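# Open the curtain all the way with TidyBot++

## Task

Pull the curtain until it is completely open, without the robot tipping over or being left leaning; a fall or tilt counts as failure.

## Robot and tools

ROBOT. TidyBot++: a wheeled base (0.54 m long, 0.50 m wide, 0.38 m tall) on four powered casters, carrying one seven-joint arm with a two-finger gripper. The shoulder sits 0.12 m ahead of the base centre and 0.68 m up. Segments: upper arm 0.42 m, forearm 0.31 m, hand 0.31 m to the hand point. It starts folded, hand down, wrist up to 0.08 m past the base front. Cameras: base_camera (fixed on the base, looking forward) and wrist_camera (looks along the hand).

FRAMES. Base frame: origin on the floor below the base centre, x forward, y left, z up, metres. Odometry frame: the base frame as it was at scene start. hand_pose is the point between the finger pads, in the base frame; its z axis runs out along the fingers, and the fingers close along its y axis.

TOOL move. Every argument except cameras and blocking forms one action.
- base: an object of relative offsets from where the base is now, along its current axes: translate_m (metres, forward +, -2 to 2), strafe_m (metres, left +, -2 to 2), rotate_rad (radians, counter-clockwise from above +, -6.3 to 6.3). These are displacements, not places.
- joints: absolute targets by name, radians: joint_1_rad (any angle; + is clockwise from above, opposite to base heading), joint_2_rad (-2.249 to 2.249, shoulder, 0 = upper arm vertical, + leans forward), joint_3_rad (any), joint_4_rad (-2.579 to 2.579, elbow), joint_5_rad (any), joint_6_rad (-2.099 to 2.099, wrist), joint_7_rad (any), plus gripper_pos from 0 (open, ~85 mm gap) to 1 (closed, squeezing hard). For any-angle joints, step under half a turn at a time.
- target: one list of seven numbers, an absolute hand pose in the base frame: [x, y, z] in metres then quaternion [qw, qx, qy, qz], same layout as hand_pose. With target, joints may carry only gripper_pos.
- speeds: top speeds for this action only: translate_m and strafe_m 0.05 to 0.5 m/s (give one value when both are used), rotate_rad 0.1 to 1.57 rad/s.
- min_time_s: 0.1 to 8 s, the shortest duration of each arm motion.
- cameras: list of base_camera, wrist_camera or all; [] for none. Default: all for an empty move, none otherwise.
- blocking: true/omitted waits until everything rests; false returns in about half a second while motion continues.
An action lasts at most 15 s; base moves time out after 14 s. An empty move just reports state, images and the scene number. Unknown keys make the call invalid; out-of-range values get it refused, and then the rest of that reply's move, wait and finished_scene calls are skipped (also after an unrequested stop or torque fault).

OTHER TOOLS. wait(seconds 0 to 10, cameras) lets time pass and returns early once motions settle. stop(cameras) brakes all running motions. zoom_image(camera, region [x0, y0, x1, y1] pixels, top-left origin, max 504 by 504) enlarges part of that camera's latest image. read_manual(section "licences") gives licence text only. finished_scene(scene = current scene number) ends the scene irreversibly; call nothing after it in the same reply when ending scene 1. The first scene is practice and may be skipped.

RESULT LINES. move: done, or the worst status. base_status, joint_status, hand_status: moving, done, off_target (rested away from target, may still push), stopped, contact_stop, time_out, not_followed, torque_fault, limit_stop_at_motor_heat. "joint command not followed" / "pose unreachable" mean a check held back the arm (self-collision, with a cause:). joint_positions, hand_pose, hand_target (where joint targets would put the hand), gripper_pos, motor_effort (% of max, peak in brackets), base_odometry (wheel-count, slip counts as travel; heading in rad), base_tilt (degrees, forward/right +), on_its_own (things the robot did uncommanded), pictures (image order). Warnings: ARM HIT, MOTOR HOT, OVER-TEMPERATURE FAULT.

HAND TARGETS. The controller chooses joint angles, favouring near-folded ones, so the elbow may swing and the path curves or overshoots. Unreachable poses wander up to 10 s then time_out. After done the hand is usually within 3 cm; correct by adding (wanted - hand_pose) to the last target xyz. To hold still, resend hand_target, not hand_pose. Joint moves can stop short by their tolerance; correct with last command + (wanted - reading). Loads make the arm sag.

SAFETY. The arm neither avoids obstacles nor the base, and keeps pushing when blocked, harder the farther the target. Driving or turning the base while the raised arm is snagged (above ~0.6 m), sideways pulls on a high hand, or reaching far out over nearby furniture can lift wheels or tip the robot; retract the arm or back away to right it. Large hits can trip a torque fault (limits 104.5 N m joints 1-4, 51.3 N m joints 5-7), freezing the arm 10 s. Long stretched holds heat motors; at 75 °C the arm goes limp for 30-60 s. Avoid hard impacts with fixed or heavy objects, slams, drops, releasing moving parts, and excess force or twisting on the gripper, especially gripping something while dragging it hard. Pull the curtain gently, with moderate speeds, and watch base_tilt and motor_effort.

Each tool is called after "Emit:" as name(argument=value, ...) on one line, values as JSON.

## Session

Emit:
move()

Scene clock: 0.00 s.
base_odometry: x=+0.000 y=+0.000 heading=+0.000
base_tilt: forward=+0.0 right=+0.3
base_status: not commanded
joint_positions: joint_1_rad=+0.035 joint_2_rad=-0.330 joint_3_rad=+3.167 joint_4_rad=-2.499 joint_5_rad=-0.002 joint_6_rad=-0.913 joint_7_rad=+1.553 gripper_pos=+0.000
joint_status: not commanded
motor_effort: joint_1_rad=+0 joint_2_rad=-2 joint_3_rad=+0 joint_4_rad=+13 joint_5_rad=-1 joint_6_rad=+1 joint_7_rad=-1
hand_pose: x=+0.2614 y=-0.0058 z=+0.5923 quat_wxyz=(-0.004, +0.999, -0.039, +0.030) (m; base frame)
hand_target: x=+0.2613 y=-0.0058 z=+0.5923 quat_wxyz=(-0.004, +0.999, -0.039, +0.030) (m; base frame)
hand_status: not commanded
pictures: base_camera, wrist_camera

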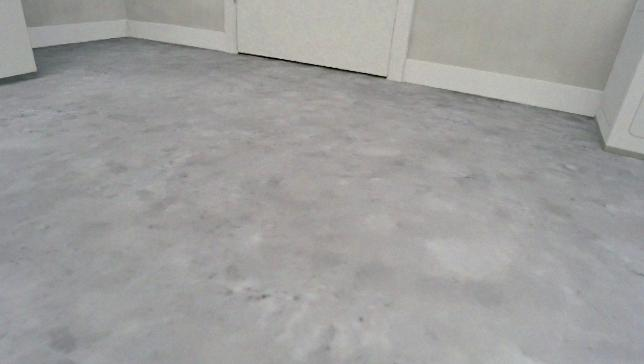

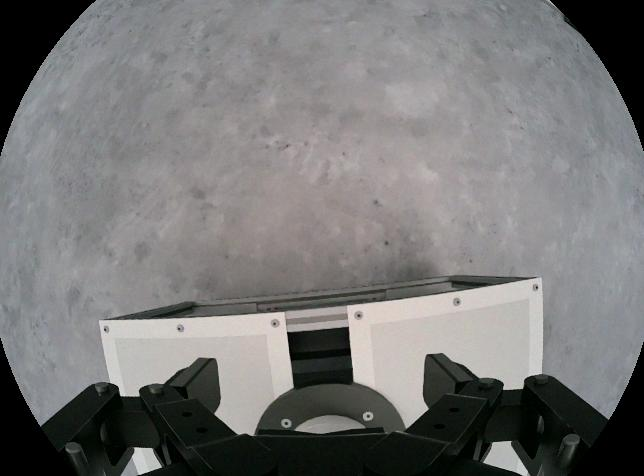

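Emit:
move(joints={"joint_6_rad": 0.6}, cameras=["wrist_camera"])

Emit:
move(base={"rotate_rad": 1.57}, cameras=["wrist_camera"])

Emit:
move(base={"rotate_rad": 1.57}, cameras=["wrist_camera"])

Emit:
move(base={"rotate_rad": 1.57}, cameras=["wrist_camera"])

Scene clock: 17.43 s.
move: done
base_odometry: x=+0.000 y=+0.000 heading=+0.000
base_tilt: forward=+0.0 right=+0.3
base_status: not commanded
joint_positions: joint_1_rad=+0.035 joint_2_rad=-0.330 joint_3_rad=+3.167 joint_4_rad=-2.499 joint_5_rad=-0.002 joint_6_rad=+0.503 joint_7_rad=+1.553 gripper_pos=+0.000
joint_status: all done
motor_effort: joint_1_rad=+0(1) joint_2_rad=-7(8) joint_3_rad=+0(1) joint_4_rad=+16(17) joint_5_rad=-1(1) joint_6_rad=+9(10) joint_7_rad=-1(1)
hand_pose: x=+0.5518 y=-0.0260 z=+0.8737 quat_wxyz=(+0.011, +0.739, -0.032, +0.673) (m; base frame)
hand_target: x=+0.5532 y=-0.0264 z=+0.9037 quat_wxyz=(+0.011, +0.706, -0.031, +0.708) (m; base frame)
hand_status: not commanded
pictures: wrist_camera
camera_calibration:
wrist_camera: T_world_to_cam=[[-0.0682881, -0.996763, -0.0424247, 0.0498423], [-0.0832094, 0.0480661, -0.995372, 0.976637], [0.99419, -0.064442, -0.0862224, -0.341701], [0, 0, 0, 1]] pos_world=[0.424385, -0.0192821, 0.94477]

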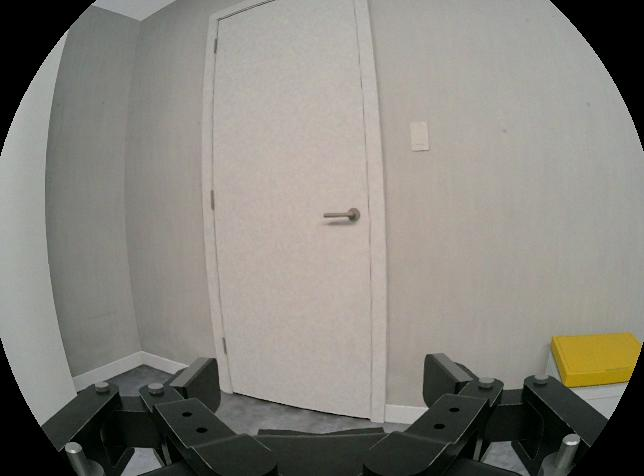

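Scene clock: 19.73 s.
move: done
base_odometry: x=+0.000 y=+0.000 heading=+1.569
base_tilt: forward=+0.0 right=+0.3
base_status: done
joint_positions: joint_1_rad=+0.035 joint_2_rad=-0.330 joint_3_rad=+3.166 joint_4_rad=-2.499 joint_5_rad=-0.002 joint_6_rad=+0.503 joint_7_rad=+1.553 gripper_pos=+0.000
joint_status: not commanded
motor_effort: joint_1_rad=+0(1) joint_2_rad=-6(8) joint_3_rad=+0(2) joint_4_rad=+17(17) joint_5_rad=+0(1) joint_6_rad=+9(10) joint_7_rad=-1(1)
hand_pose: x=+0.5518 y=-0.0255 z=+0.8737 quat_wxyz=(+0.010, +0.739, -0.032, +0.673) (m; base frame)
hand_target: x=+0.5532 y=-0.0264 z=+0.9037 quat_wxyz=(+0.011, +0.706, -0.031, +0.708) (m; base frame)
hand_status: not commanded
pictures: wrist_camera
camera_calibration:
wrist_camera: T_world_to_cam=[[-0.0674594, -0.996829, -0.0422028, 0.0495802], [-0.0832585, 0.047776, -0.995382, 0.976647], [0.994242, -0.0636341, -0.0862174, -0.341692], [0, 0, 0, 1]] pos_world=[0.424384, -0.0189806, 0.944769]

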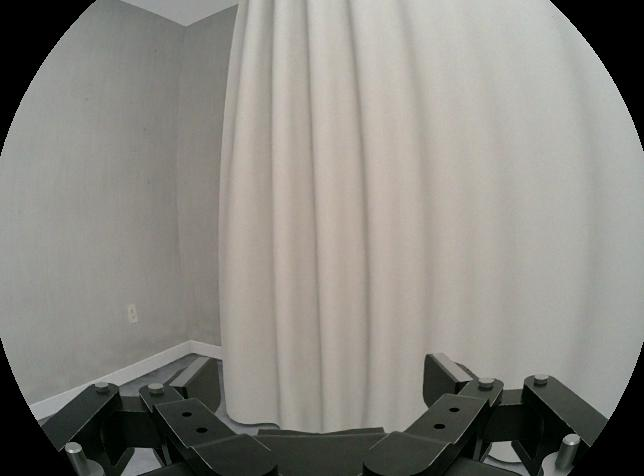

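Scene clock: 22.03 s.
move: done
base_odometry: x=+0.000 y=+0.000 heading=+3.138
base_tilt: forward=+0.0 right=+0.3
base_status: done
joint_positions: joint_1_rad=+0.035 joint_2_rad=-0.330 joint_3_rad=+3.165 joint_4_rad=-2.499 joint_5_rad=-0.002 joint_6_rad=+0.504 joint_7_rad=+1.553 gripper_pos=+0.000
joint_status: not commanded
motor_effort: joint_1_rad=+0(1) joint_2_rad=-7(8) joint_3_rad=+0(2) joint_4_rad=+17(17) joint_5_rad=+0(1) joint_6_rad=+10(10) joint_7_rad=-1(1)
hand_pose: x=+0.5519 y=-0.0253 z=+0.8737 quat_wxyz=(+0.010, +0.739, -0.031, +0.673) (m; base frame)
hand_target: x=+0.5532 y=-0.0264 z=+0.9037 quat_wxyz=(+0.011, +0.706, -0.031, +0.708) (m; base frame)
hand_status: not commanded
pictures: wrist_camera
camera_calibration:
wrist_camera: T_world_to_cam=[[-0.0669414, -0.99687, -0.0420627, 0.0494275], [-0.0831964, 0.0475873, -0.995396, 0.976621], [0.994282, -0.0631337, -0.0861216, -0.341777], [0, 0, 0, 1]] pos_world=[0.424382, -0.0187796, 0.944769]

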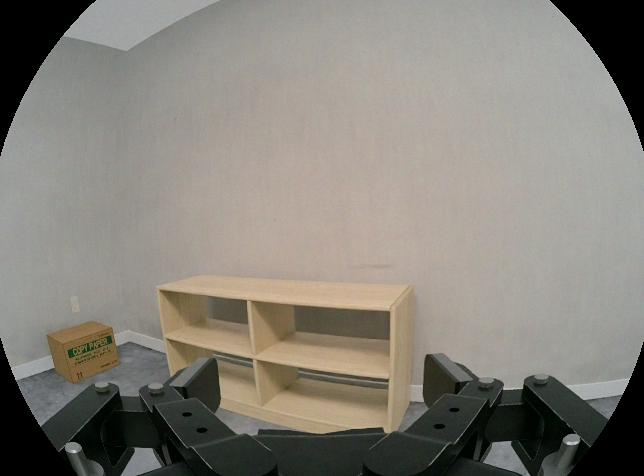

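Scene clock: 24.33 s.
move: done
base_odometry: x=+0.000 y=+0.000 heading=-1.576
base_tilt: forward=+0.1 right=+0.3
base_status: done
joint_positions: joint_1_rad=+0.035 joint_2_rad=-0.330 joint_3_rad=+3.165 joint_4_rad=-2.499 joint_5_rad=-0.002 joint_6_rad=+0.504 joint_7_rad=+1.553 gripper_pos=+0.000
joint_status: not commanded
motor_effort: joint_1_rad=+0(1) joint_2_rad=-7(8) joint_3_rad=+0(2) joint_4_rad=+17(17) joint_5_rad=-1(1) joint_6_rad=+9(10) joint_7_rad=-1(1)
hand_pose: x=+0.5519 y=-0.0252 z=+0.8737 quat_wxyz=(+0.010, +0.739, -0.031, +0.673) (m; base frame)
hand_target: x=+0.5532 y=-0.0264 z=+0.9037 quat_wxyz=(+0.011, +0.706, -0.031, +0.708) (m; base frame)
hand_status: not commanded
pictures: wrist_camera
camera_calibration:
wrist_camera: T_world_to_cam=[[-0.0667335, -0.996887, -0.041984, 0.0493647], [-0.0832126, 0.0474917, -0.9954, 0.976624], [0.994295, -0.0629329, -0.0861228, -0.34177], [0, 0, 0, 1]] pos_world=[0.424382, -0.0186791, 0.944769]

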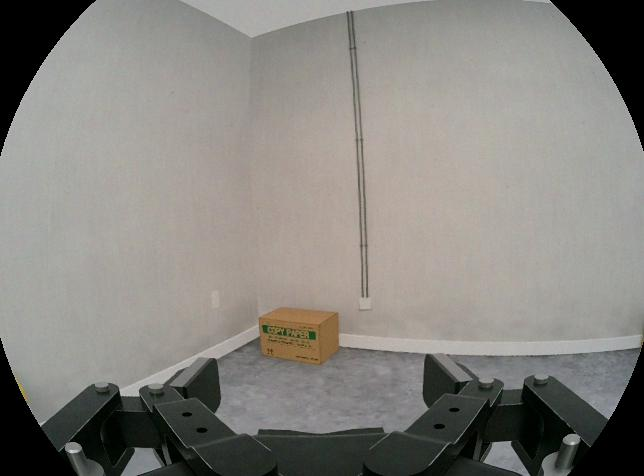

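Emit:
move(base={"rotate_rad": 2.4}, cameras=["wrist_camera", "base_camera"])

Scene clock: 37.93 s.
move: done
base_odometry: x=+0.000 y=+0.000 heading=+0.823
base_tilt: forward=+0.1 right=+0.3
base_status: done
joint_positions: joint_1_rad=+0.035 joint_2_rad=-0.330 joint_3_rad=+3.166 joint_4_rad=-2.499 joint_5_rad=-0.002 joint_6_rad=+0.504 joint_7_rad=+1.553 gripper_pos=+0.000
joint_status: not commanded
motor_effort: joint_1_rad=+0(2) joint_2_rad=-5(8) joint_3_rad=+0(2) joint_4_rad=+17(17) joint_5_rad=+0(1) joint_6_rad=+9(10) joint_7_rad=-1(1)
hand_pose: x=+0.5519 y=-0.0254 z=+0.8737 quat_wxyz=(+0.010, +0.739, -0.031, +0.673) (m; base frame)
hand_target: x=+0.5532 y=-0.0264 z=+0.9037 quat_wxyz=(+0.011, +0.706, -0.031, +0.708) (m; base frame)
hand_status: not commanded
pictures: base_camera, wrist_camera
camera_calibration:
wrist_camera: T_world_to_cam=[[-0.0670403, -0.996864, -0.0420525, 0.0494599], [-0.0831917, 0.0475854, -0.995397, 0.976619], [0.994276, -0.0632333, -0.0861209, -0.341777], [0, 0, 0, 1]] pos_world=[0.424383, -0.0187796, 0.944769]

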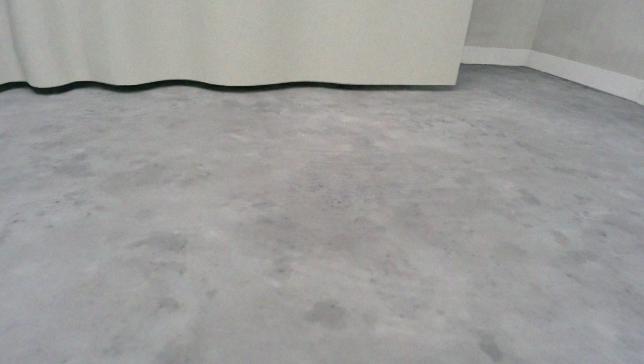

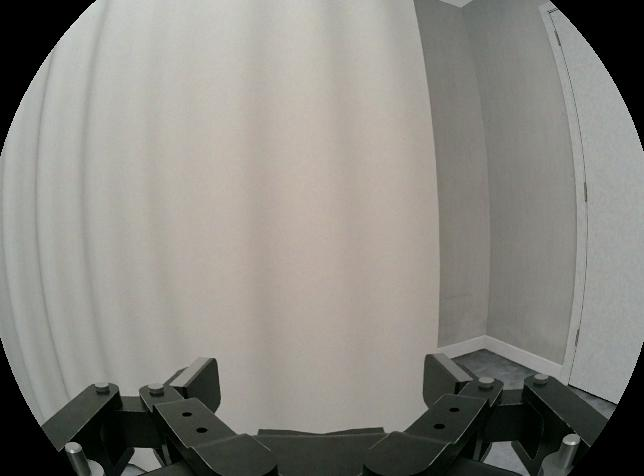

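Emit:
move(base={"rotate_rad": 0.45}, joints={"joint_6_rad": 1.1}, cameras=["wrist_camera"])

Emit:
move(base={"translate_m": -1.0}, cameras=["wrist_camera", "base_camera"])

Scene clock: 44.90 s.
move: done
base_odometry: x=+0.000 y=+0.000 heading=+1.272
base_tilt: forward=+0.0 right=+0.3
base_status: done
joint_positions: joint_1_rad=+0.035 joint_2_rad=-0.330 joint_3_rad=+3.165 joint_4_rad=-2.499 joint_5_rad=-0.002 joint_6_rad=+1.004 joint_7_rad=+1.553 gripper_pos=+0.000
joint_status: all done
motor_effort: joint_1_rad=+0(2) joint_2_rad=-6(9) joint_3_rad=+0(2) joint_4_rad=+16(18) joint_5_rad=+0(1) joint_6_rad=+9(11) joint_7_rad=-1(1)
hand_pose: x=+0.5279 y=-0.0252 z=+1.0260 quat_wxyz=(+0.014, +0.549, -0.025, +0.835) (m; base frame)
hand_target: x=+0.5147 y=-0.0255 z=+1.0528 quat_wxyz=(+0.016, +0.509, -0.024, +0.860) (m; base frame)
hand_status: not commanded
pictures: wrist_camera
camera_calibration:
wrist_camera: T_world_to_cam=[[-0.0499496, -0.997867, -0.0420273, 0.0453941], [0.404221, 0.0182814, -0.914479, 0.785123], [0.913296, -0.0626661, 0.402446, -0.763324], [0, 0, 0, 1]] pos_world=[0.382045, -0.0168904, 1.02708]

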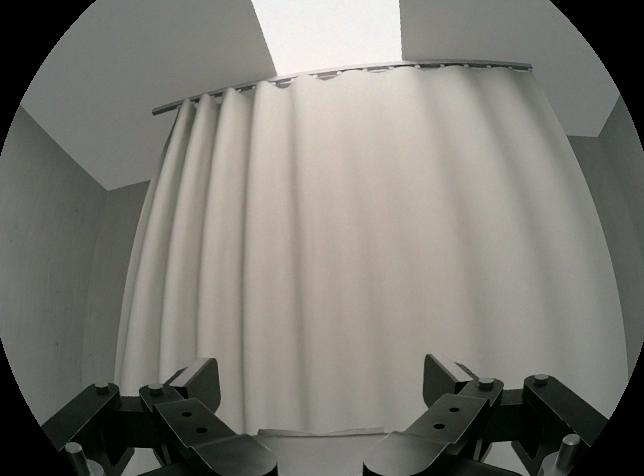

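Scene clock: 48.10 s.
move: done
base_odometry: x=-0.294 y=-0.956 heading=+1.273
base_tilt: forward=+0.0 right=+0.3
base_status: done
joint_positions: joint_1_rad=+0.035 joint_2_rad=-0.330 joint_3_rad=+3.165 joint_4_rad=-2.499 joint_5_rad=-0.002 joint_6_rad=+1.008 joint_7_rad=+1.553 gripper_pos=+0.000
joint_status: not commanded
motor_effort: joint_1_rad=+0(1) joint_2_rad=-6(10) joint_3_rad=+0(1) joint_4_rad=+17(17) joint_5_rad=-1(1) joint_6_rad=+8(9) joint_7_rad=-1(1)
hand_pose: x=+0.5273 y=-0.0252 z=+1.0272 quat_wxyz=(+0.014, +0.548, -0.025, +0.836) (m; base frame)
hand_target: x=+0.5147 y=-0.0255 z=+1.0528 quat_wxyz=(+0.016, +0.509, -0.024, +0.860) (m; base frame)
hand_status: not commanded
pictures: base_camera, wrist_camera
camera_calibration:
wrist_camera: T_world_to_cam=[[-0.0497927, -0.997879, -0.0419298, 0.0452343], [0.408183, 0.0179839, -0.912723, 0.782556], [0.911541, -0.0625619, 0.406422, -0.76651], [0, 0, 0, 1]] pos_world=[0.381532, -0.0168894, 1.02768]

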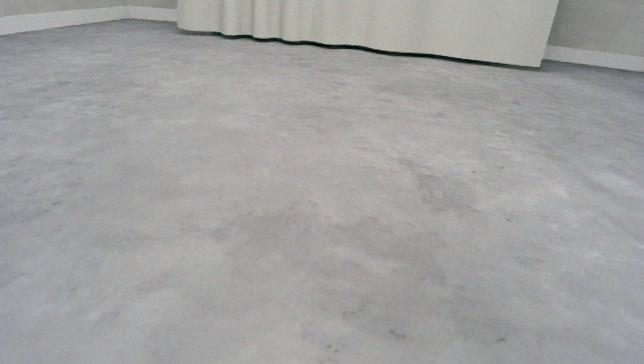

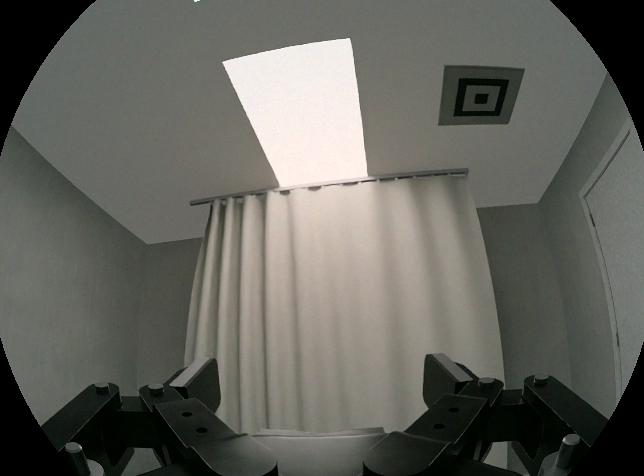

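Emit:
zoom_image(camera="wrist_camera", region=[180, 150, 500, 240])

Emit:
zoom_image(camera="base_camera", region=[170, 0, 570, 100])

Scaled by 1.575.

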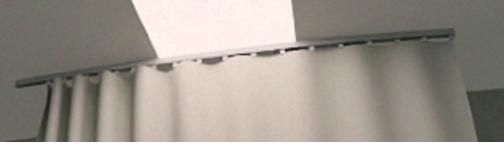

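Scaled by 1.260.

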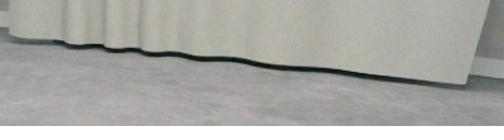

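Emit:
move(base={"rotate_rad": -0.243}, joints={"joint_1_rad": 0.0, "joint_2_rad": -0.33, "joint_3_rad": 3.14, "joint_4_rad": -2.5, "joint_5_rad": 0, "joint_6_rad": 0.6, "joint_7_rad": 1.57})

Emit:
move(base={"translate_m": 1.27, "strafe_m": -0.94}, cameras=["all"])

Scene clock: 68.60 s.
move: done
base_odometry: x=-0.294 y=-0.956 heading=+1.031
base_tilt: forward=+0.1 right=+0.3
base_status: done
joint_positions: joint_1_rad=+0.015 joint_2_rad=-0.330 joint_3_rad=+3.151 joint_4_rad=-2.499 joint_5_rad=-0.002 joint_6_rad=+0.659 joint_7_rad=+1.553 gripper_pos=+0.000
joint_status: all done
motor_effort: joint_1_rad=+0(1) joint_2_rad=-6(8) joint_3_rad=+0(2) joint_4_rad=+16(18) joint_5_rad=+0(2) joint_6_rad=+9(11) joint_7_rad=-1(2)
hand_pose: x=+0.5531 y=-0.0103 z=+0.9221 quat_wxyz=(+0.001, +0.685, -0.016, +0.729) (m; base frame)
hand_target: x=+0.5535 y=+0.0021 z=+0.9028 quat_wxyz=(-0.001, +0.707, +0.000, +0.707) (m; base frame)
hand_status: not commanded
pictures: none

Scene clock: 72.97 s.
move: done
base_odometry: x=+1.166 y=-0.351 heading=+1.030
base_tilt: forward=+0.0 right=+0.3
base_status: done
joint_positions: joint_1_rad=+0.015 joint_2_rad=-0.330 joint_3_rad=+3.148 joint_4_rad=-2.499 joint_5_rad=-0.002 joint_6_rad=+0.659 joint_7_rad=+1.553 gripper_pos=+0.000
joint_status: not commanded
motor_effort: joint_1_rad=+0(1) joint_2_rad=-6(9) joint_3_rad=+0(2) joint_4_rad=+16(18) joint_5_rad=-1(1) joint_6_rad=+9(10) joint_7_rad=-1(1)
hand_pose: x=+0.5531 y=-0.0086 z=+0.9221 quat_wxyz=(+0.000, +0.685, -0.015, +0.729) (m; base frame)
hand_target: x=+0.5535 y=+0.0021 z=+0.9028 quat_wxyz=(-0.001, +0.707, +0.000, +0.707) (m; base frame)
hand_status: not commanded
pictures: base_camera, wrist_camera
camera_calibration:
wrist_camera: T_world_to_cam=[[-0.0252764, -0.998984, -0.0373029, 0.0407845], [0.0706829, 0.0354355, -0.996869, 0.940239], [0.997179, -0.027834, 0.0697154, -0.482846], [0, 0, 0, 1]] pos_world=[0.416056, -0.00601423, 0.972478]

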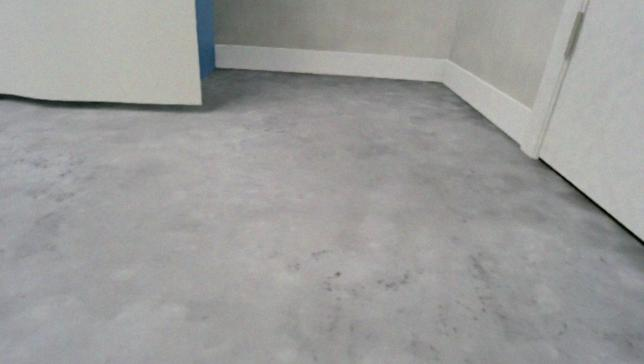

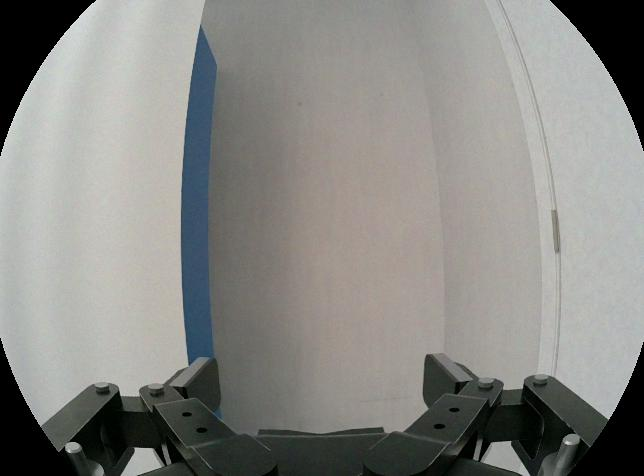

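Emit:
move(joints={"joint_1_rad": 0.0, "joint_2_rad": 0.3, "joint_3_rad": 3.14, "joint_4_rad": -1.27, "joint_5_rad": -1.57, "joint_6_rad": -1.57, "joint_7_rad": 0}, cameras=["all"])

Scene clock: 96.70 s.
move: done
base_odometry: x=+1.166 y=-0.351 heading=+1.030
base_tilt: forward=+0.1 right=+0.3
base_status: not commanded
joint_positions: joint_1_rad=+0.015 joint_2_rad=+0.257 joint_3_rad=+3.148 joint_4_rad=-1.297 joint_5_rad=-1.493 joint_6_rad=-1.490 joint_7_rad=+0.042 gripper_pos=+0.000
joint_status: all done
motor_effort: joint_1_rad=+0(1) joint_2_rad=-24(24) joint_3_rad=-2(2) joint_4_rad=+14(19) joint_5_rad=-9(10) joint_6_rad=+1(11) joint_7_rad=-1(2)
hand_pose: x=+0.5723 y=+0.3017 z=+1.0700 quat_wxyz=(-0.519, +0.509, -0.529, -0.438) (m; base frame)
hand_target: x=+0.5575 y=+0.3128 z=+1.0843 quat_wxyz=(-0.500, +0.500, -0.500, -0.500) (m; base frame)
hand_status: not commanded
pictures: base_camera, wrist_camera
camera_calibration:
wrist_camera: T_world_to_cam=[[-0.994465, 0.0932458, -0.0484306, 0.593772], [-0.0399595, 0.0906635, 0.99508, -1.00933], [0.0971779, 0.991507, -0.0864356, -0.129043], [0, 0, 0, 1]] pos_world=[0.562693, 0.164089, 1.02196]

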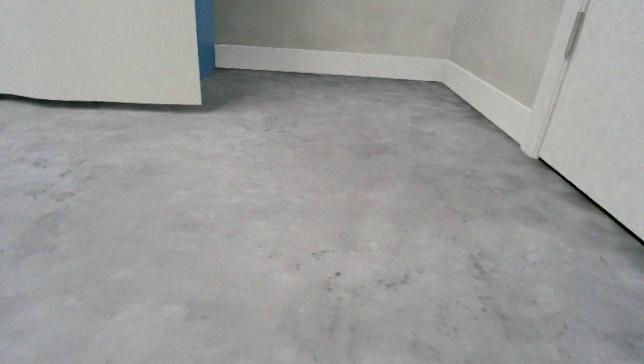

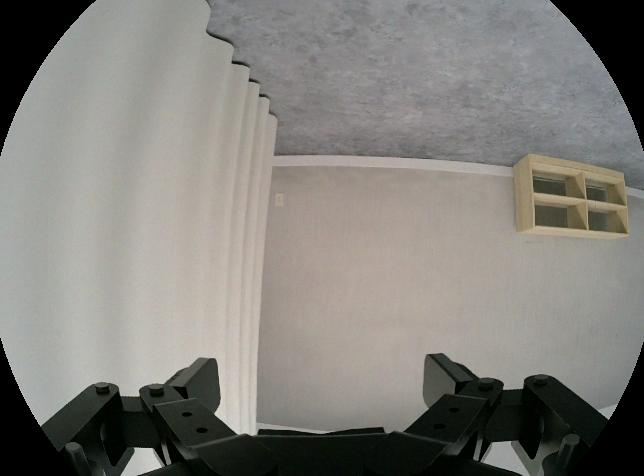

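Emit:
move(base={"rotate_rad": 0.06, "strafe_m": -0.12}, joints={"joint_1_rad": 0.3, "joint_2_rad": 0.34, "joint_3_rad": 3.14, "joint_4_rad": -1.24, "joint_5_rad": -1.65, "joint_6_rad": -1.95, "joint_7_rad": 0}, cameras=["all"])

Scene clock: 131.40 s.
move: done
base_odometry: x=+1.269 y=-0.412 heading=+1.091
base_tilt: forward=+0.1 right=+0.3
base_status: done
joint_positions: joint_1_rad=+0.294 joint_2_rad=+0.303 joint_3_rad=+3.146 joint_4_rad=-1.268 joint_5_rad=-1.575 joint_6_rad=-1.870 joint_7_rad=+0.040 gripper_pos=+0.000
joint_status: all done
motor_effort: joint_1_rad=+0(5) joint_2_rad=-23(25) joint_3_rad=-1(5) joint_4_rad=+13(15) joint_5_rad=-9(11) joint_6_rad=+0(1) joint_7_rad=-1(2)
hand_pose: x=+0.5397 y=+0.1834 z=+1.0844 quat_wxyz=(-0.510, +0.510, -0.489, -0.491) (m; base frame)
hand_target: x=+0.5286 y=+0.1764 z=+1.1000 quat_wxyz=(-0.503, +0.504, -0.455, -0.534) (m; base frame)
hand_status: not commanded
pictures: base_camera, wrist_camera
camera_calibration:
wrist_camera: T_world_to_cam=[[-0.999656, -0.0066103, -0.0253974, 0.569267], [-0.0254355, 0.00574769, 0.99966, -1.01149], [-0.00646208, 0.999962, -0.00591384, -0.0402436], [0, 0, 0, 1]] pos_world=[0.543083, 0.0498188, 1.02537]

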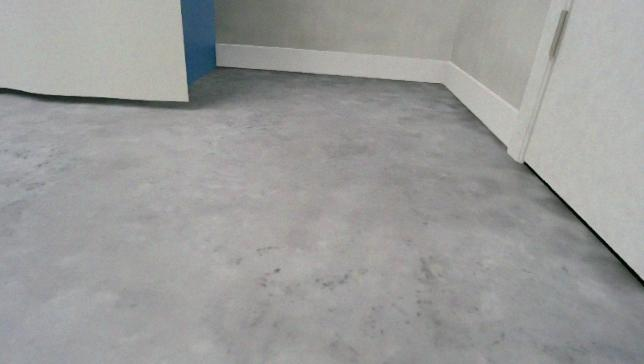

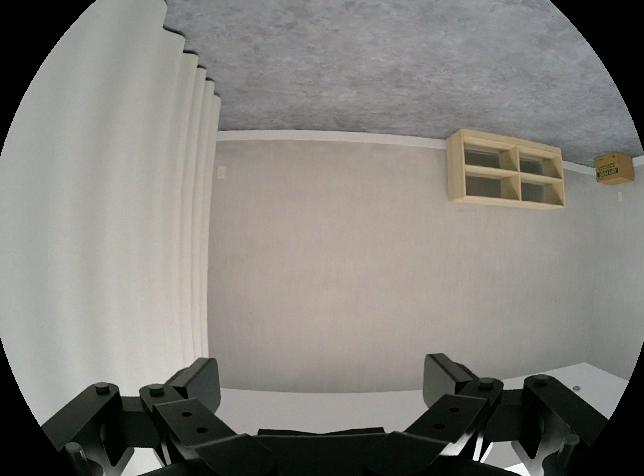

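Emit:
move(base={"translate_m": 0.68}, speeds={"translate_m": 0.25}, cameras=["all"])

Scene clock: 150.93 s.
move: done
base_odometry: x=+1.583 y=+0.191 heading=+1.090
base_tilt: forward=+0.1 right=+0.3
base_status: done
joint_positions: joint_1_rad=+0.294 joint_2_rad=+0.313 joint_3_rad=+3.146 joint_4_rad=-1.266 joint_5_rad=-1.578 joint_6_rad=-1.878 joint_7_rad=+0.040 gripper_pos=+0.000
joint_status: not commanded
motor_effort: joint_1_rad=+0(1) joint_2_rad=-24(27) joint_3_rad=-2(2) joint_4_rad=+13(14) joint_5_rad=-9(10) joint_6_rad=+0(2) joint_7_rad=-1(1)
hand_pose: x=+0.5409 y=+0.1823 z=+1.0823 quat_wxyz=(-0.508, +0.509, -0.487, -0.495) (m; base frame)
hand_target: x=+0.5286 y=+0.1764 z=+1.1000 quat_wxyz=(-0.503, +0.504, -0.455, -0.534) (m; base frame)
hand_status: not commanded
pictures: base_camera, wrist_camera
camera_calibration:
wrist_camera: T_world_to_cam=[[-0.999719, -0.0142786, -0.0189479, 0.564883], [-0.0189577, 0.000549965, 0.99982, -1.01217], [-0.0142656, 0.999898, -0.0008205, -0.0404291], [0, 0, 0, 1]] pos_world=[0.544959, 0.0490473, 1.02266]

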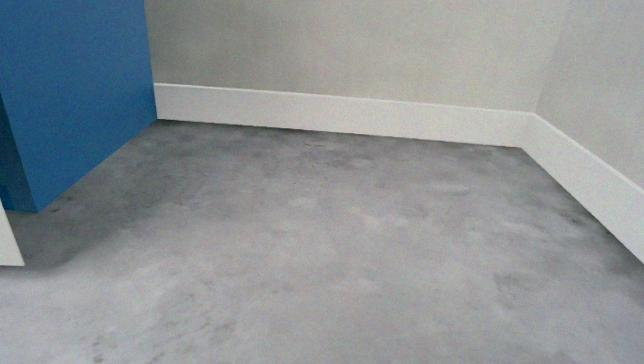

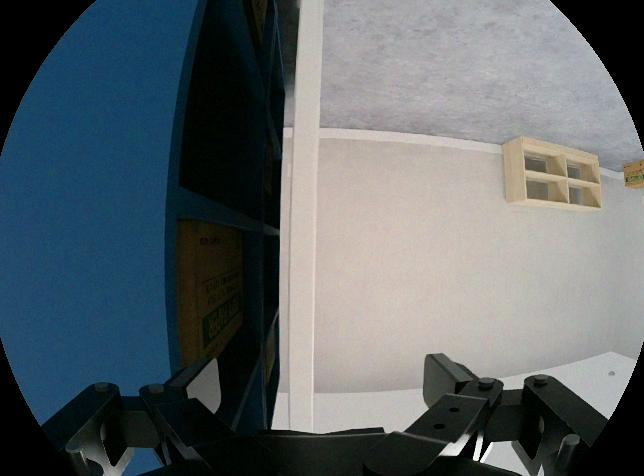

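Emit:
move(base={"strafe_m": 0.15}, speeds={"strafe_m": 0.15}, cameras=["wrist_camera"])

Emit:
move(joints={"gripper_pos": 1.0}, cameras=["wrist_camera"])

Scene clock: 179.43 s.
move: done
base_odometry: x=+1.450 y=+0.261 heading=+1.090
base_tilt: forward=+0.1 right=+0.3
base_status: done
joint_positions: joint_1_rad=+0.296 joint_2_rad=+0.313 joint_3_rad=+3.145 joint_4_rad=-1.266 joint_5_rad=-1.578 joint_6_rad=-1.878 joint_7_rad=+0.040 gripper_pos=+0.000
joint_status: not commanded
motor_effort: joint_1_rad=+0(2) joint_2_rad=-23(25) joint_3_rad=-1(3) joint_4_rad=+13(14) joint_5_rad=-9(10) joint_6_rad=+1(1) joint_7_rad=-1(1)
hand_pose: x=+0.5410 y=+0.1819 z=+1.0826 quat_wxyz=(-0.509, +0.509, -0.487, -0.495) (m; base frame)
hand_target: x=+0.5286 y=+0.1764 z=+1.1000 quat_wxyz=(-0.503, +0.504, -0.455, -0.534) (m; base frame)
hand_status: not commanded
pictures: wrist_camera
camera_calibration:
wrist_camera: T_world_to_cam=[[-0.999721, -0.0136626, -0.0192482, 0.565159], [-0.0192494, -0.0000428405, 0.999815, -1.01208], [-0.0136609, 0.999907, -0.00022017, -0.0409737], [0, 0, 0, 1]] pos_world=[0.54496, 0.0486481, 1.02276]

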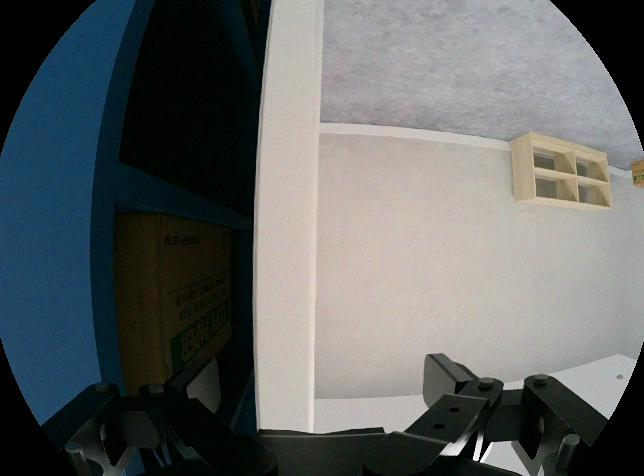

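Scene clock: 180.53 s.
move: done
base_odometry: x=+1.450 y=+0.261 heading=+1.090
base_tilt: forward=+0.1 right=+0.3
base_status: not commanded
joint_positions: joint_1_rad=+0.296 joint_2_rad=+0.313 joint_3_rad=+3.145 joint_4_rad=-1.266 joint_5_rad=-1.578 joint_6_rad=-1.878 joint_7_rad=+0.040 gripper_pos=+0.994
joint_status: all done
motor_effort: joint_1_rad=+1(1) joint_2_rad=-24(25) joint_3_rad=-1(2) joint_4_rad=+13(14) joint_5_rad=-9(10) joint_6_rad=+0(1) joint_7_rad=-1(1)
hand_pose: x=+0.5410 y=+0.1819 z=+1.0826 quat_wxyz=(-0.509, +0.509, -0.487, -0.495) (m; base frame)
hand_target: x=+0.5286 y=+0.1764 z=+1.1000 quat_wxyz=(-0.503, +0.504, -0.455, -0.534) (m; base frame)
hand_status: not commanded
pictures: wrist_camera
camera_calibration:
wrist_camera: T_world_to_cam=[[-0.999721, -0.0136626, -0.0192482, 0.565159], [-0.0192494, -0.0000428405, 0.999815, -1.01208], [-0.0136609, 0.999907, -0.00022017, -0.0409737], [0, 0, 0, 1]] pos_world=[0.54496, 0.0486481, 1.02276]

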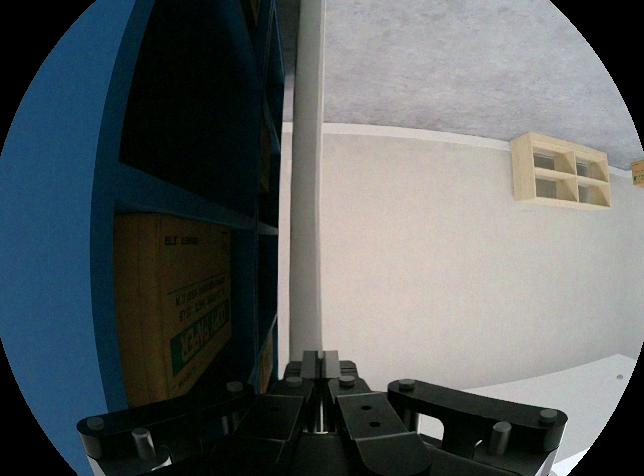

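Emit:
zoom_image(camera="wrist_camera", region=[240, 240, 400, 440])

Scaled by 2.520.

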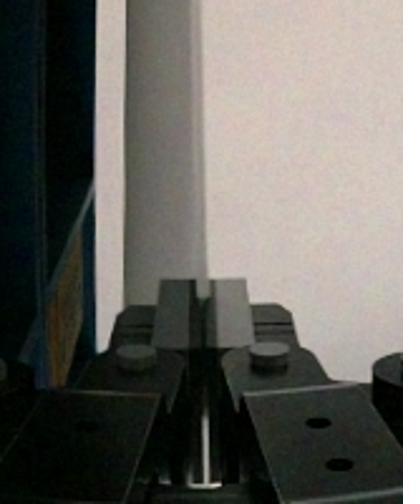

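Emit:
move(base={"strafe_m": 1.2}, speeds={"strafe_m": 0.25}, cameras=["all"])

Scene clock: 204.83 s.
move: time_out
base_odometry: x=+0.388 y=+0.814 heading=+1.085
base_tilt: forward=+0.1 right=+0.4
base_status: strafe_m time_out (by the wheels' count: +1.198 of +1.200)
joint_positions: joint_1_rad=+0.430 joint_2_rad=+0.306 joint_3_rad=+3.199 joint_4_rad=-1.195 joint_5_rad=-1.928 joint_6_rad=-1.878 joint_7_rad=+0.038 gripper_pos=+0.994
joint_status: not commanded
motor_effort: joint_1_rad=-24(26) joint_2_rad=-19(26) joint_3_rad=-13(14) joint_4_rad=+4(14) joint_5_rad=+35(43) joint_6_rad=-17(19) joint_7_rad=-2(2)
hand_pose: x=+0.5535 y=+0.0965 z=+1.1972 quat_wxyz=(-0.660, +0.436, -0.403, -0.461) (m; base frame)
hand_target: x=+0.5286 y=+0.1764 z=+1.1000 quat_wxyz=(-0.503, +0.504, -0.455, -0.534) (m; base frame)
hand_status: not commanded
pictures: base_camera, wrist_camera
camera_calibration:
wrist_camera: T_world_to_cam=[[-0.963732, 0.186752, -0.190643, 0.744641], [-0.234575, -0.252128, 0.938832, -0.909997], [0.127263, 0.949502, 0.286792, -0.372213], [0, 0, 0, 1]] pos_world=[0.551541, -0.0150823, 1.10304]

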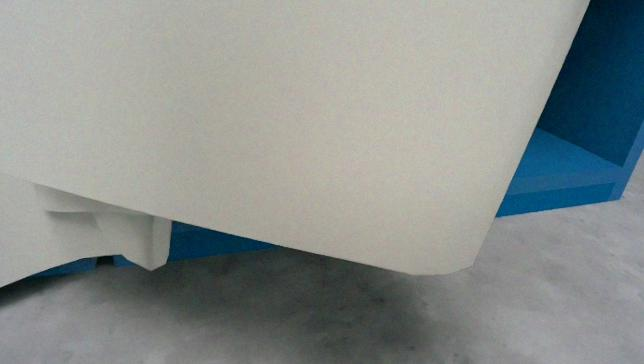

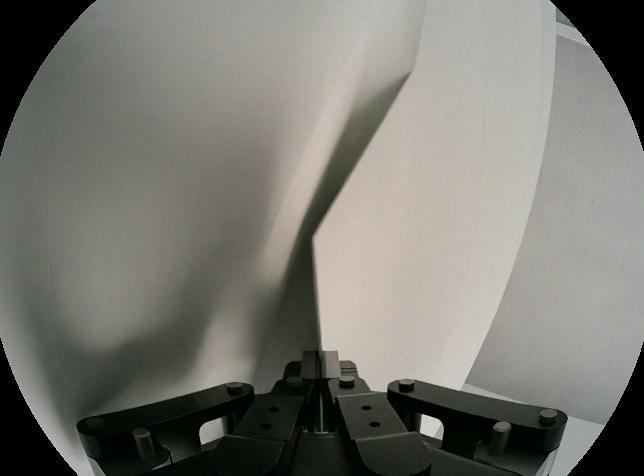

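Emit:
wait(seconds=1, cameras=["wrist_camera"])

Scene clock: 216.80 s.
base_odometry: x=+0.388 y=+0.814 heading=+1.085
base_tilt: forward=+0.0 right=+0.4
base_status: strafe_m time_out (by the wheels' count: +1.198 of +1.200)
joint_positions: joint_1_rad=+0.430 joint_2_rad=+0.306 joint_3_rad=+3.199 joint_4_rad=-1.195 joint_5_rad=-1.928 joint_6_rad=-1.878 joint_7_rad=+0.038 gripper_pos=+0.994
joint_status: not commanded
motor_effort: joint_1_rad=-23(26) joint_2_rad=-16(26) joint_3_rad=-12(14) joint_4_rad=+4(14) joint_5_rad=+35(43) joint_6_rad=-16(19) joint_7_rad=-2(2)
hand_pose: x=+0.5535 y=+0.0965 z=+1.1972 quat_wxyz=(-0.660, +0.436, -0.403, -0.461) (m; base frame)
hand_target: x=+0.5286 y=+0.1764 z=+1.1000 quat_wxyz=(-0.503, +0.504, -0.455, -0.534) (m; base frame)
hand_status: not commanded
wait: 1.00 s; at rest from the start
pictures: wrist_camera
camera_calibration:
wrist_camera: T_world_to_cam=[[-0.963732, 0.186752, -0.190643, 0.744641], [-0.234575, -0.252128, 0.938832, -0.909997], [0.127263, 0.949502, 0.286792, -0.372213], [0, 0, 0, 1]] pos_world=[0.551541, -0.0150823, 1.10304]

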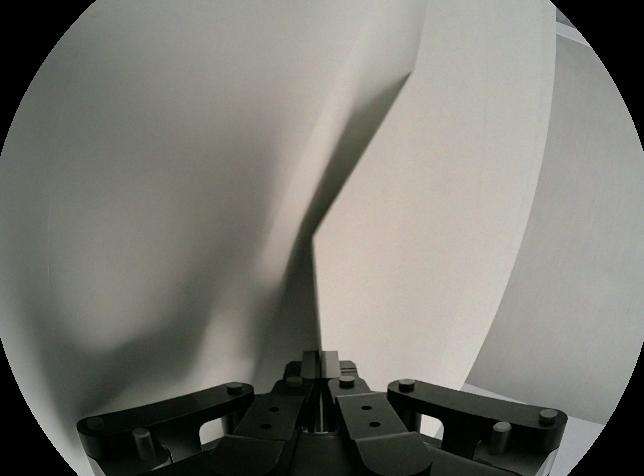

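Emit:
move(base={"strafe_m": -0.45}, speeds={"strafe_m": 0.3}, cameras=["all"])

Scene clock: 231.70 s.
move: done
base_odometry: x=+0.786 y=+0.604 heading=+1.085
base_tilt: forward=+0.0 right=+0.3
base_status: done
joint_positions: joint_1_rad=+0.327 joint_2_rad=+0.306 joint_3_rad=+3.158 joint_4_rad=-1.200 joint_5_rad=-1.723 joint_6_rad=-1.878 joint_7_rad=+0.038 gripper_pos=+0.994
joint_status: not commanded
motor_effort: joint_1_rad=-1(23) joint_2_rad=-23(24) joint_3_rad=-2(12) joint_4_rad=+12(13) joint_5_rad=-5(35) joint_6_rad=-1(17) joint_7_rad=-1(2)
hand_pose: x=+0.5425 y=+0.1636 z=+1.1407 quat_wxyz=(-0.572, +0.497, -0.440, -0.483) (m; base frame)
hand_target: x=+0.5286 y=+0.1764 z=+1.1000 quat_wxyz=(-0.503, +0.504, -0.455, -0.534) (m; base frame)
hand_status: not commanded
pictures: base_camera, wrist_camera
camera_calibration:
wrist_camera: T_world_to_cam=[[-0.99112, 0.0340353, -0.128541, 0.679723], [-0.131499, -0.107472, 0.985473, -0.975464], [0.0197263, 0.993625, 0.110993, -0.166714], [0, 0, 0, 1]] pos_world=[0.548703, 0.0376812, 1.06717]

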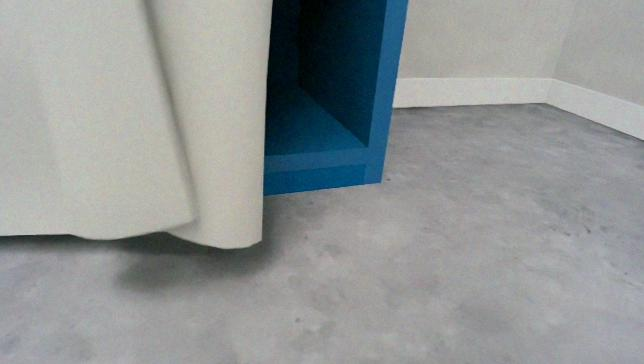

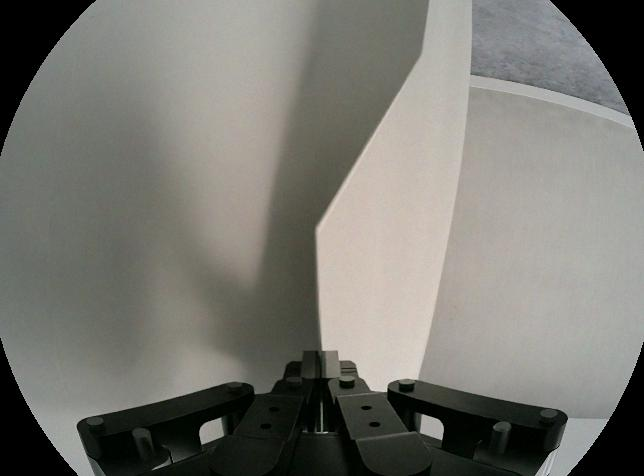

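Emit:
move(base={"strafe_m": 1.35}, speeds={"strafe_m": 0.25}, cameras=["all"])

Scene clock: 262.03 s.
move: done
base_odometry: x=-0.408 y=+1.233 heading=+1.087
base_tilt: forward=+0.0 right=+0.4
base_status: done
joint_positions: joint_1_rad=+0.456 joint_2_rad=+0.252 joint_3_rad=+3.221 joint_4_rad=-1.201 joint_5_rad=-1.888 joint_6_rad=-2.003 joint_7_rad=+0.026 gripper_pos=+0.994
joint_status: not commanded
motor_effort: joint_1_rad=-23(31) joint_2_rad=-8(24) joint_3_rad=-12(18) joint_4_rad=+7(13) joint_5_rad=+23(37) joint_6_rad=+13(23) joint_7_rad=+1(2)
hand_pose: x=+0.5000 y=+0.0999 z=+1.1936 quat_wxyz=(-0.631, +0.487, -0.394, -0.457) (m; base frame)
hand_target: x=+0.5286 y=+0.1764 z=+1.1000 quat_wxyz=(-0.503, +0.504, -0.455, -0.534) (m; base frame)
hand_status: not commanded
pictures: base_camera, wrist_camera
camera_calibration:
wrist_camera: T_world_to_cam=[[-0.965372, 0.100119, -0.240899, 0.761262], [-0.256021, -0.186271, 0.948555, -0.925747], [0.0500958, 0.977384, 0.205454, -0.234757], [0, 0, 0, 1]] pos_world=[0.509651, -0.0192095, 1.10974]

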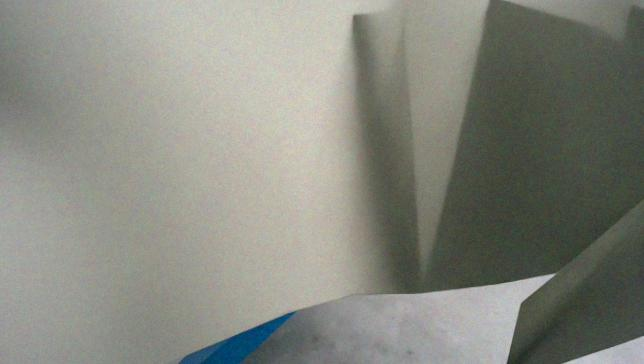

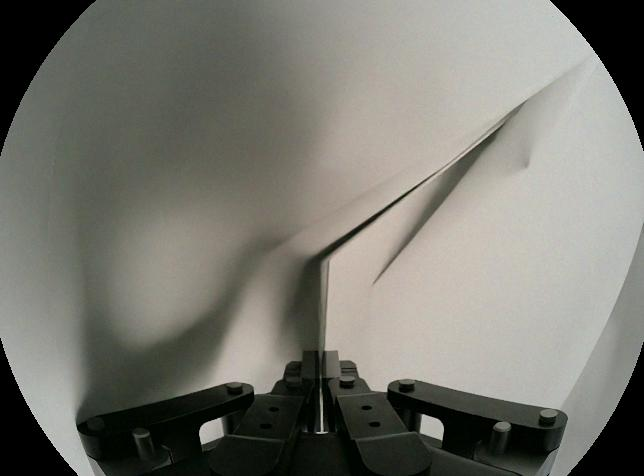

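Emit:
move(base={"strafe_m": 0.3}, speeds={"strafe_m": 0.2})

Emit:
move(base={"strafe_m": -0.5}, speeds={"strafe_m": 0.3}, cameras=["all"])

Scene clock: 272.93 s.
move: done
base_odometry: x=-0.673 y=+1.372 heading=+1.088
base_tilt: forward=+0.0 right=+0.4
base_status: done
joint_positions: joint_1_rad=+0.462 joint_2_rad=+0.252 joint_3_rad=+3.226 joint_4_rad=-1.201 joint_5_rad=-1.888 joint_6_rad=-2.003 joint_7_rad=+0.026 gripper_pos=+0.994
joint_status: not commanded
motor_effort: joint_1_rad=-25(31) joint_2_rad=-7(11) joint_3_rad=-13(18) joint_4_rad=+7(9) joint_5_rad=+24(26) joint_6_rad=+13(14) joint_7_rad=+1(1)
hand_pose: x=+0.5014 y=+0.0962 z=+1.1932 quat_wxyz=(-0.633, +0.485, -0.397, -0.453) (m; base frame)
hand_target: x=+0.5286 y=+0.1764 z=+1.1000 quat_wxyz=(-0.503, +0.504, -0.455, -0.534) (m; base frame)
hand_status: not commanded
pictures: none

Scene clock: 275.77 s.
move: done
base_odometry: x=-0.230 y=+1.140 heading=+1.087
base_tilt: forward=+0.1 right=+0.3
base_status: done
joint_positions: joint_1_rad=+0.326 joint_2_rad=+0.310 joint_3_rad=+3.159 joint_4_rad=-1.201 joint_5_rad=-1.729 joint_6_rad=-1.928 joint_7_rad=+0.026 gripper_pos=+0.994
joint_status: not commanded
motor_effort: joint_1_rad=-1(26) joint_2_rad=-23(25) joint_3_rad=-2(14) joint_4_rad=+12(12) joint_5_rad=-4(25) joint_6_rad=-2(14) joint_7_rad=+0(1)
hand_pose: x=+0.5283 y=+0.1634 z=+1.1395 quat_wxyz=(-0.558, +0.505, -0.429, -0.500) (m; base frame)
hand_target: x=+0.5286 y=+0.1764 z=+1.1000 quat_wxyz=(-0.503, +0.504, -0.455, -0.534) (m; base frame)
hand_status: not commanded
pictures: base_camera, wrist_camera
camera_calibration:
wrist_camera: T_world_to_cam=[[-0.99257, -0.0171635, -0.120456, 0.66543], [-0.11771, -0.115153, 0.986349, -0.983119], [-0.0308, 0.9932, 0.112277, -0.140736], [0, 0, 0, 1]] pos_world=[0.540428, 0.0379914, 1.06565]

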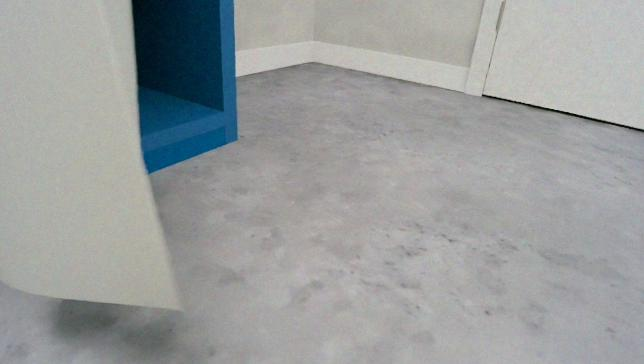

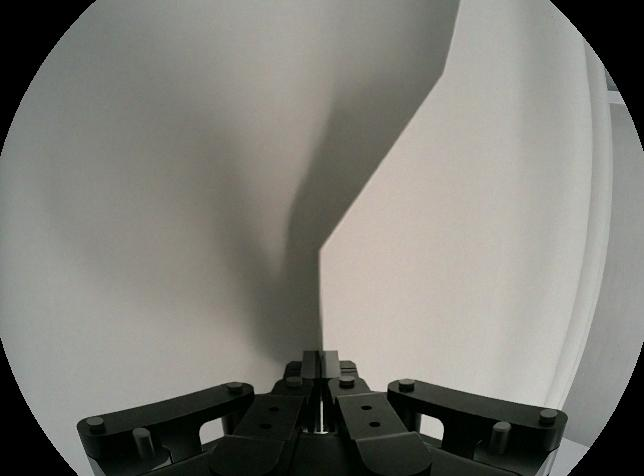

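Emit:
move(joints={"gripper_pos": 0})

Emit:
move(base={"strafe_m": -0.35})

Emit:
move(base={"translate_m": -1.1})

Emit:
move(base={"rotate_rad": 0.3}, joints={"joint_1_rad": 0.0, "joint_2_rad": -0.33, "joint_3_rad": 3.14, "joint_4_rad": -2.5, "joint_5_rad": 0, "joint_6_rad": 0.9, "joint_7_rad": 1.57}, cameras=["all"])

Scene clock: 287.43 s.
move: done
base_odometry: x=-0.230 y=+1.140 heading=+1.087
base_tilt: forward=+0.1 right=+0.3
base_status: not commanded
joint_positions: joint_1_rad=+0.317 joint_2_rad=+0.310 joint_3_rad=+3.155 joint_4_rad=-1.206 joint_5_rad=-1.696 joint_6_rad=-1.928 joint_7_rad=+0.026 gripper_pos=+0.000
joint_status: all done
motor_effort: joint_1_rad=+1(1) joint_2_rad=-23(25) joint_3_rad=-1(3) joint_4_rad=+12(14) joint_5_rad=-9(10) joint_6_rad=+2(3) joint_7_rad=-1(1)
hand_pose: x=+0.5273 y=+0.1689 z=+1.1293 quat_wxyz=(-0.545, +0.512, -0.438, -0.500) (m; base frame)
hand_target: x=+0.5286 y=+0.1764 z=+1.1000 quat_wxyz=(-0.503, +0.504, -0.455, -0.534) (m; base frame)
hand_status: not commanded
pictures: none

Scene clock: 289.37 s.
move: done
base_odometry: x=+0.080 y=+0.977 heading=+1.086
base_tilt: forward=+0.1 right=+0.3
base_status: done
joint_positions: joint_1_rad=+0.309 joint_2_rad=+0.310 joint_3_rad=+3.149 joint_4_rad=-1.206 joint_5_rad=-1.696 joint_6_rad=-1.928 joint_7_rad=+0.026 gripper_pos=+0.000
joint_status: not commanded
motor_effort: joint_1_rad=+0(3) joint_2_rad=-24(25) joint_3_rad=-1(3) joint_4_rad=+13(13) joint_5_rad=-9(10) joint_6_rad=+1(2) joint_7_rad=-1(1)
hand_pose: x=+0.5247 y=+0.1739 z=+1.1297 quat_wxyz=(-0.542, +0.514, -0.433, -0.505) (m; base frame)
hand_target: x=+0.5286 y=+0.1764 z=+1.1000 quat_wxyz=(-0.503, +0.504, -0.455, -0.534) (m; base frame)
hand_status: not commanded
pictures: none

Scene clock: 292.67 s.
move: done
base_odometry: x=-0.432 y=+0.003 heading=+1.086
base_tilt: forward=+0.0 right=+0.3
base_status: done
joint_positions: joint_1_rad=+0.308 joint_2_rad=+0.314 joint_3_rad=+3.149 joint_4_rad=-1.206 joint_5_rad=-1.696 joint_6_rad=-1.928 joint_7_rad=+0.026 gripper_pos=+0.000
joint_status: not commanded
motor_effort: joint_1_rad=+1(1) joint_2_rad=-23(27) joint_3_rad=-1(2) joint_4_rad=+13(14) joint_5_rad=-9(10) joint_6_rad=+1(3) joint_7_rad=-1(1)
hand_pose: x=+0.5262 y=+0.1736 z=+1.1284 quat_wxyz=(-0.541, +0.513, -0.434, -0.506) (m; base frame)
hand_target: x=+0.5286 y=+0.1764 z=+1.1000 quat_wxyz=(-0.503, +0.504, -0.455, -0.534) (m; base frame)
hand_status: not commanded
pictures: none

Scene clock: 296.27 s.
move: done
base_odometry: x=-0.432 y=+0.003 heading=+1.386
base_tilt: forward=+0.0 right=+0.3
base_status: done
joint_positions: joint_1_rad=+0.018 joint_2_rad=-0.298 joint_3_rad=+3.137 joint_4_rad=-2.460 joint_5_rad=-0.058 joint_6_rad=+0.800 joint_7_rad=+1.529 gripper_pos=+0.000
joint_status: all done
motor_effort: joint_1_rad=+0(4) joint_2_rad=-8(26) joint_3_rad=+0(4) joint_4_rad=+16(18) joint_5_rad=+0(11) joint_6_rad=+9(10) joint_7_rad=-1(2)
hand_pose: x=+0.5605 y=-0.0173 z=+0.9734 quat_wxyz=(-0.013, +0.628, -0.046, +0.777) (m; base frame)
hand_target: x=+0.5395 y=+0.0021 z=+0.9948 quat_wxyz=(-0.001, +0.593, +0.000, +0.805) (m; base frame)
hand_status: not commanded
pictures: base_camera, wrist_camera
camera_calibration:
wrist_camera: T_world_to_cam=[[-0.0391102, -0.993782, -0.104251, 0.107261], [0.219476, 0.0932393, -0.971152, 0.88373], [0.974834, -0.0608625, 0.214465, -0.622961], [0, 0, 0, 1]] pos_world=[0.417521, -0.0137189, 1.00302]

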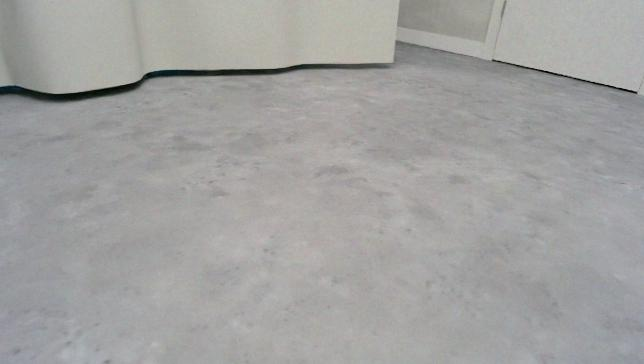

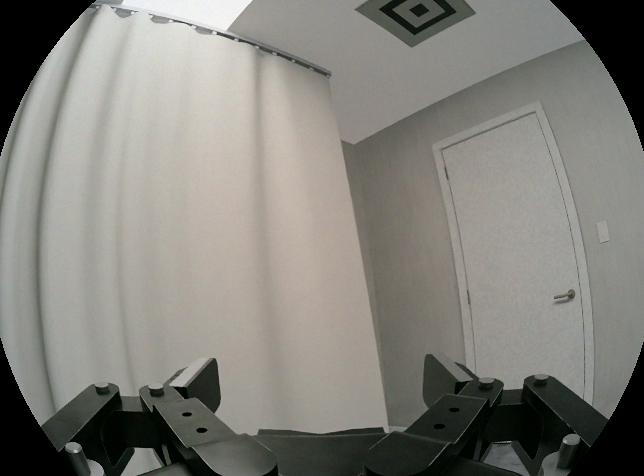

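Emit:
move(base={"rotate_rad": 0.7}, cameras=["all"])

Scene clock: 307.90 s.
move: done
base_odometry: x=-0.432 y=+0.003 heading=+2.085
base_tilt: forward=+0.0 right=+0.3
base_status: done
joint_positions: joint_1_rad=+0.011 joint_2_rad=-0.298 joint_3_rad=+3.137 joint_4_rad=-2.460 joint_5_rad=-0.049 joint_6_rad=+0.802 joint_7_rad=+1.530 gripper_pos=+0.000
joint_status: not commanded
motor_effort: joint_1_rad=+1(2) joint_2_rad=-7(8) joint_3_rad=+1(1) joint_4_rad=+17(17) joint_5_rad=+0(1) joint_6_rad=+8(10) joint_7_rad=-1(1)
hand_pose: x=+0.5606 y=-0.0124 z=+0.9742 quat_wxyz=(-0.015, +0.627, -0.039, +0.778) (m; base frame)
hand_target: x=+0.5395 y=+0.0021 z=+0.9948 quat_wxyz=(-0.001, +0.593, +0.000, +0.805) (m; base frame)
hand_status: not commanded
pictures: base_camera, wrist_camera
camera_calibration:
wrist_camera: T_world_to_cam=[[-0.0275347, -0.994979, -0.0962243, 0.0979174], [0.220584, 0.08784, -0.971405, 0.883616], [0.974979, -0.0479729, 0.217058, -0.625361], [0, 0, 0, 1]] pos_world=[0.417498, -0.0101915, 1.00351]

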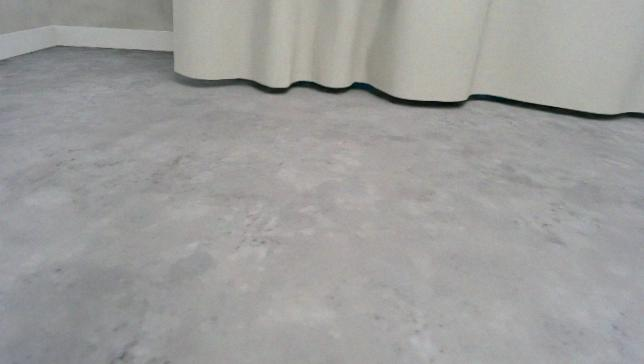

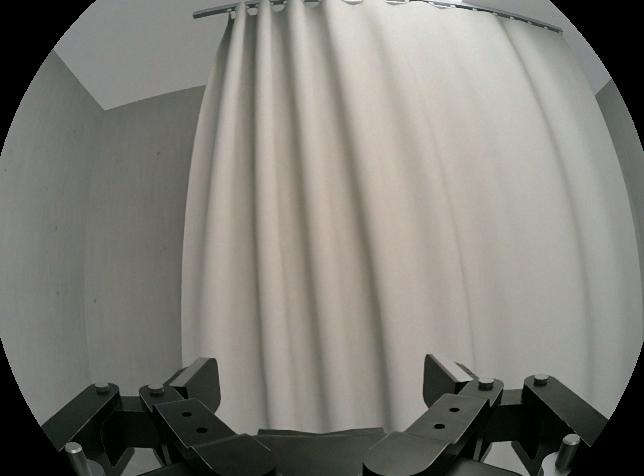

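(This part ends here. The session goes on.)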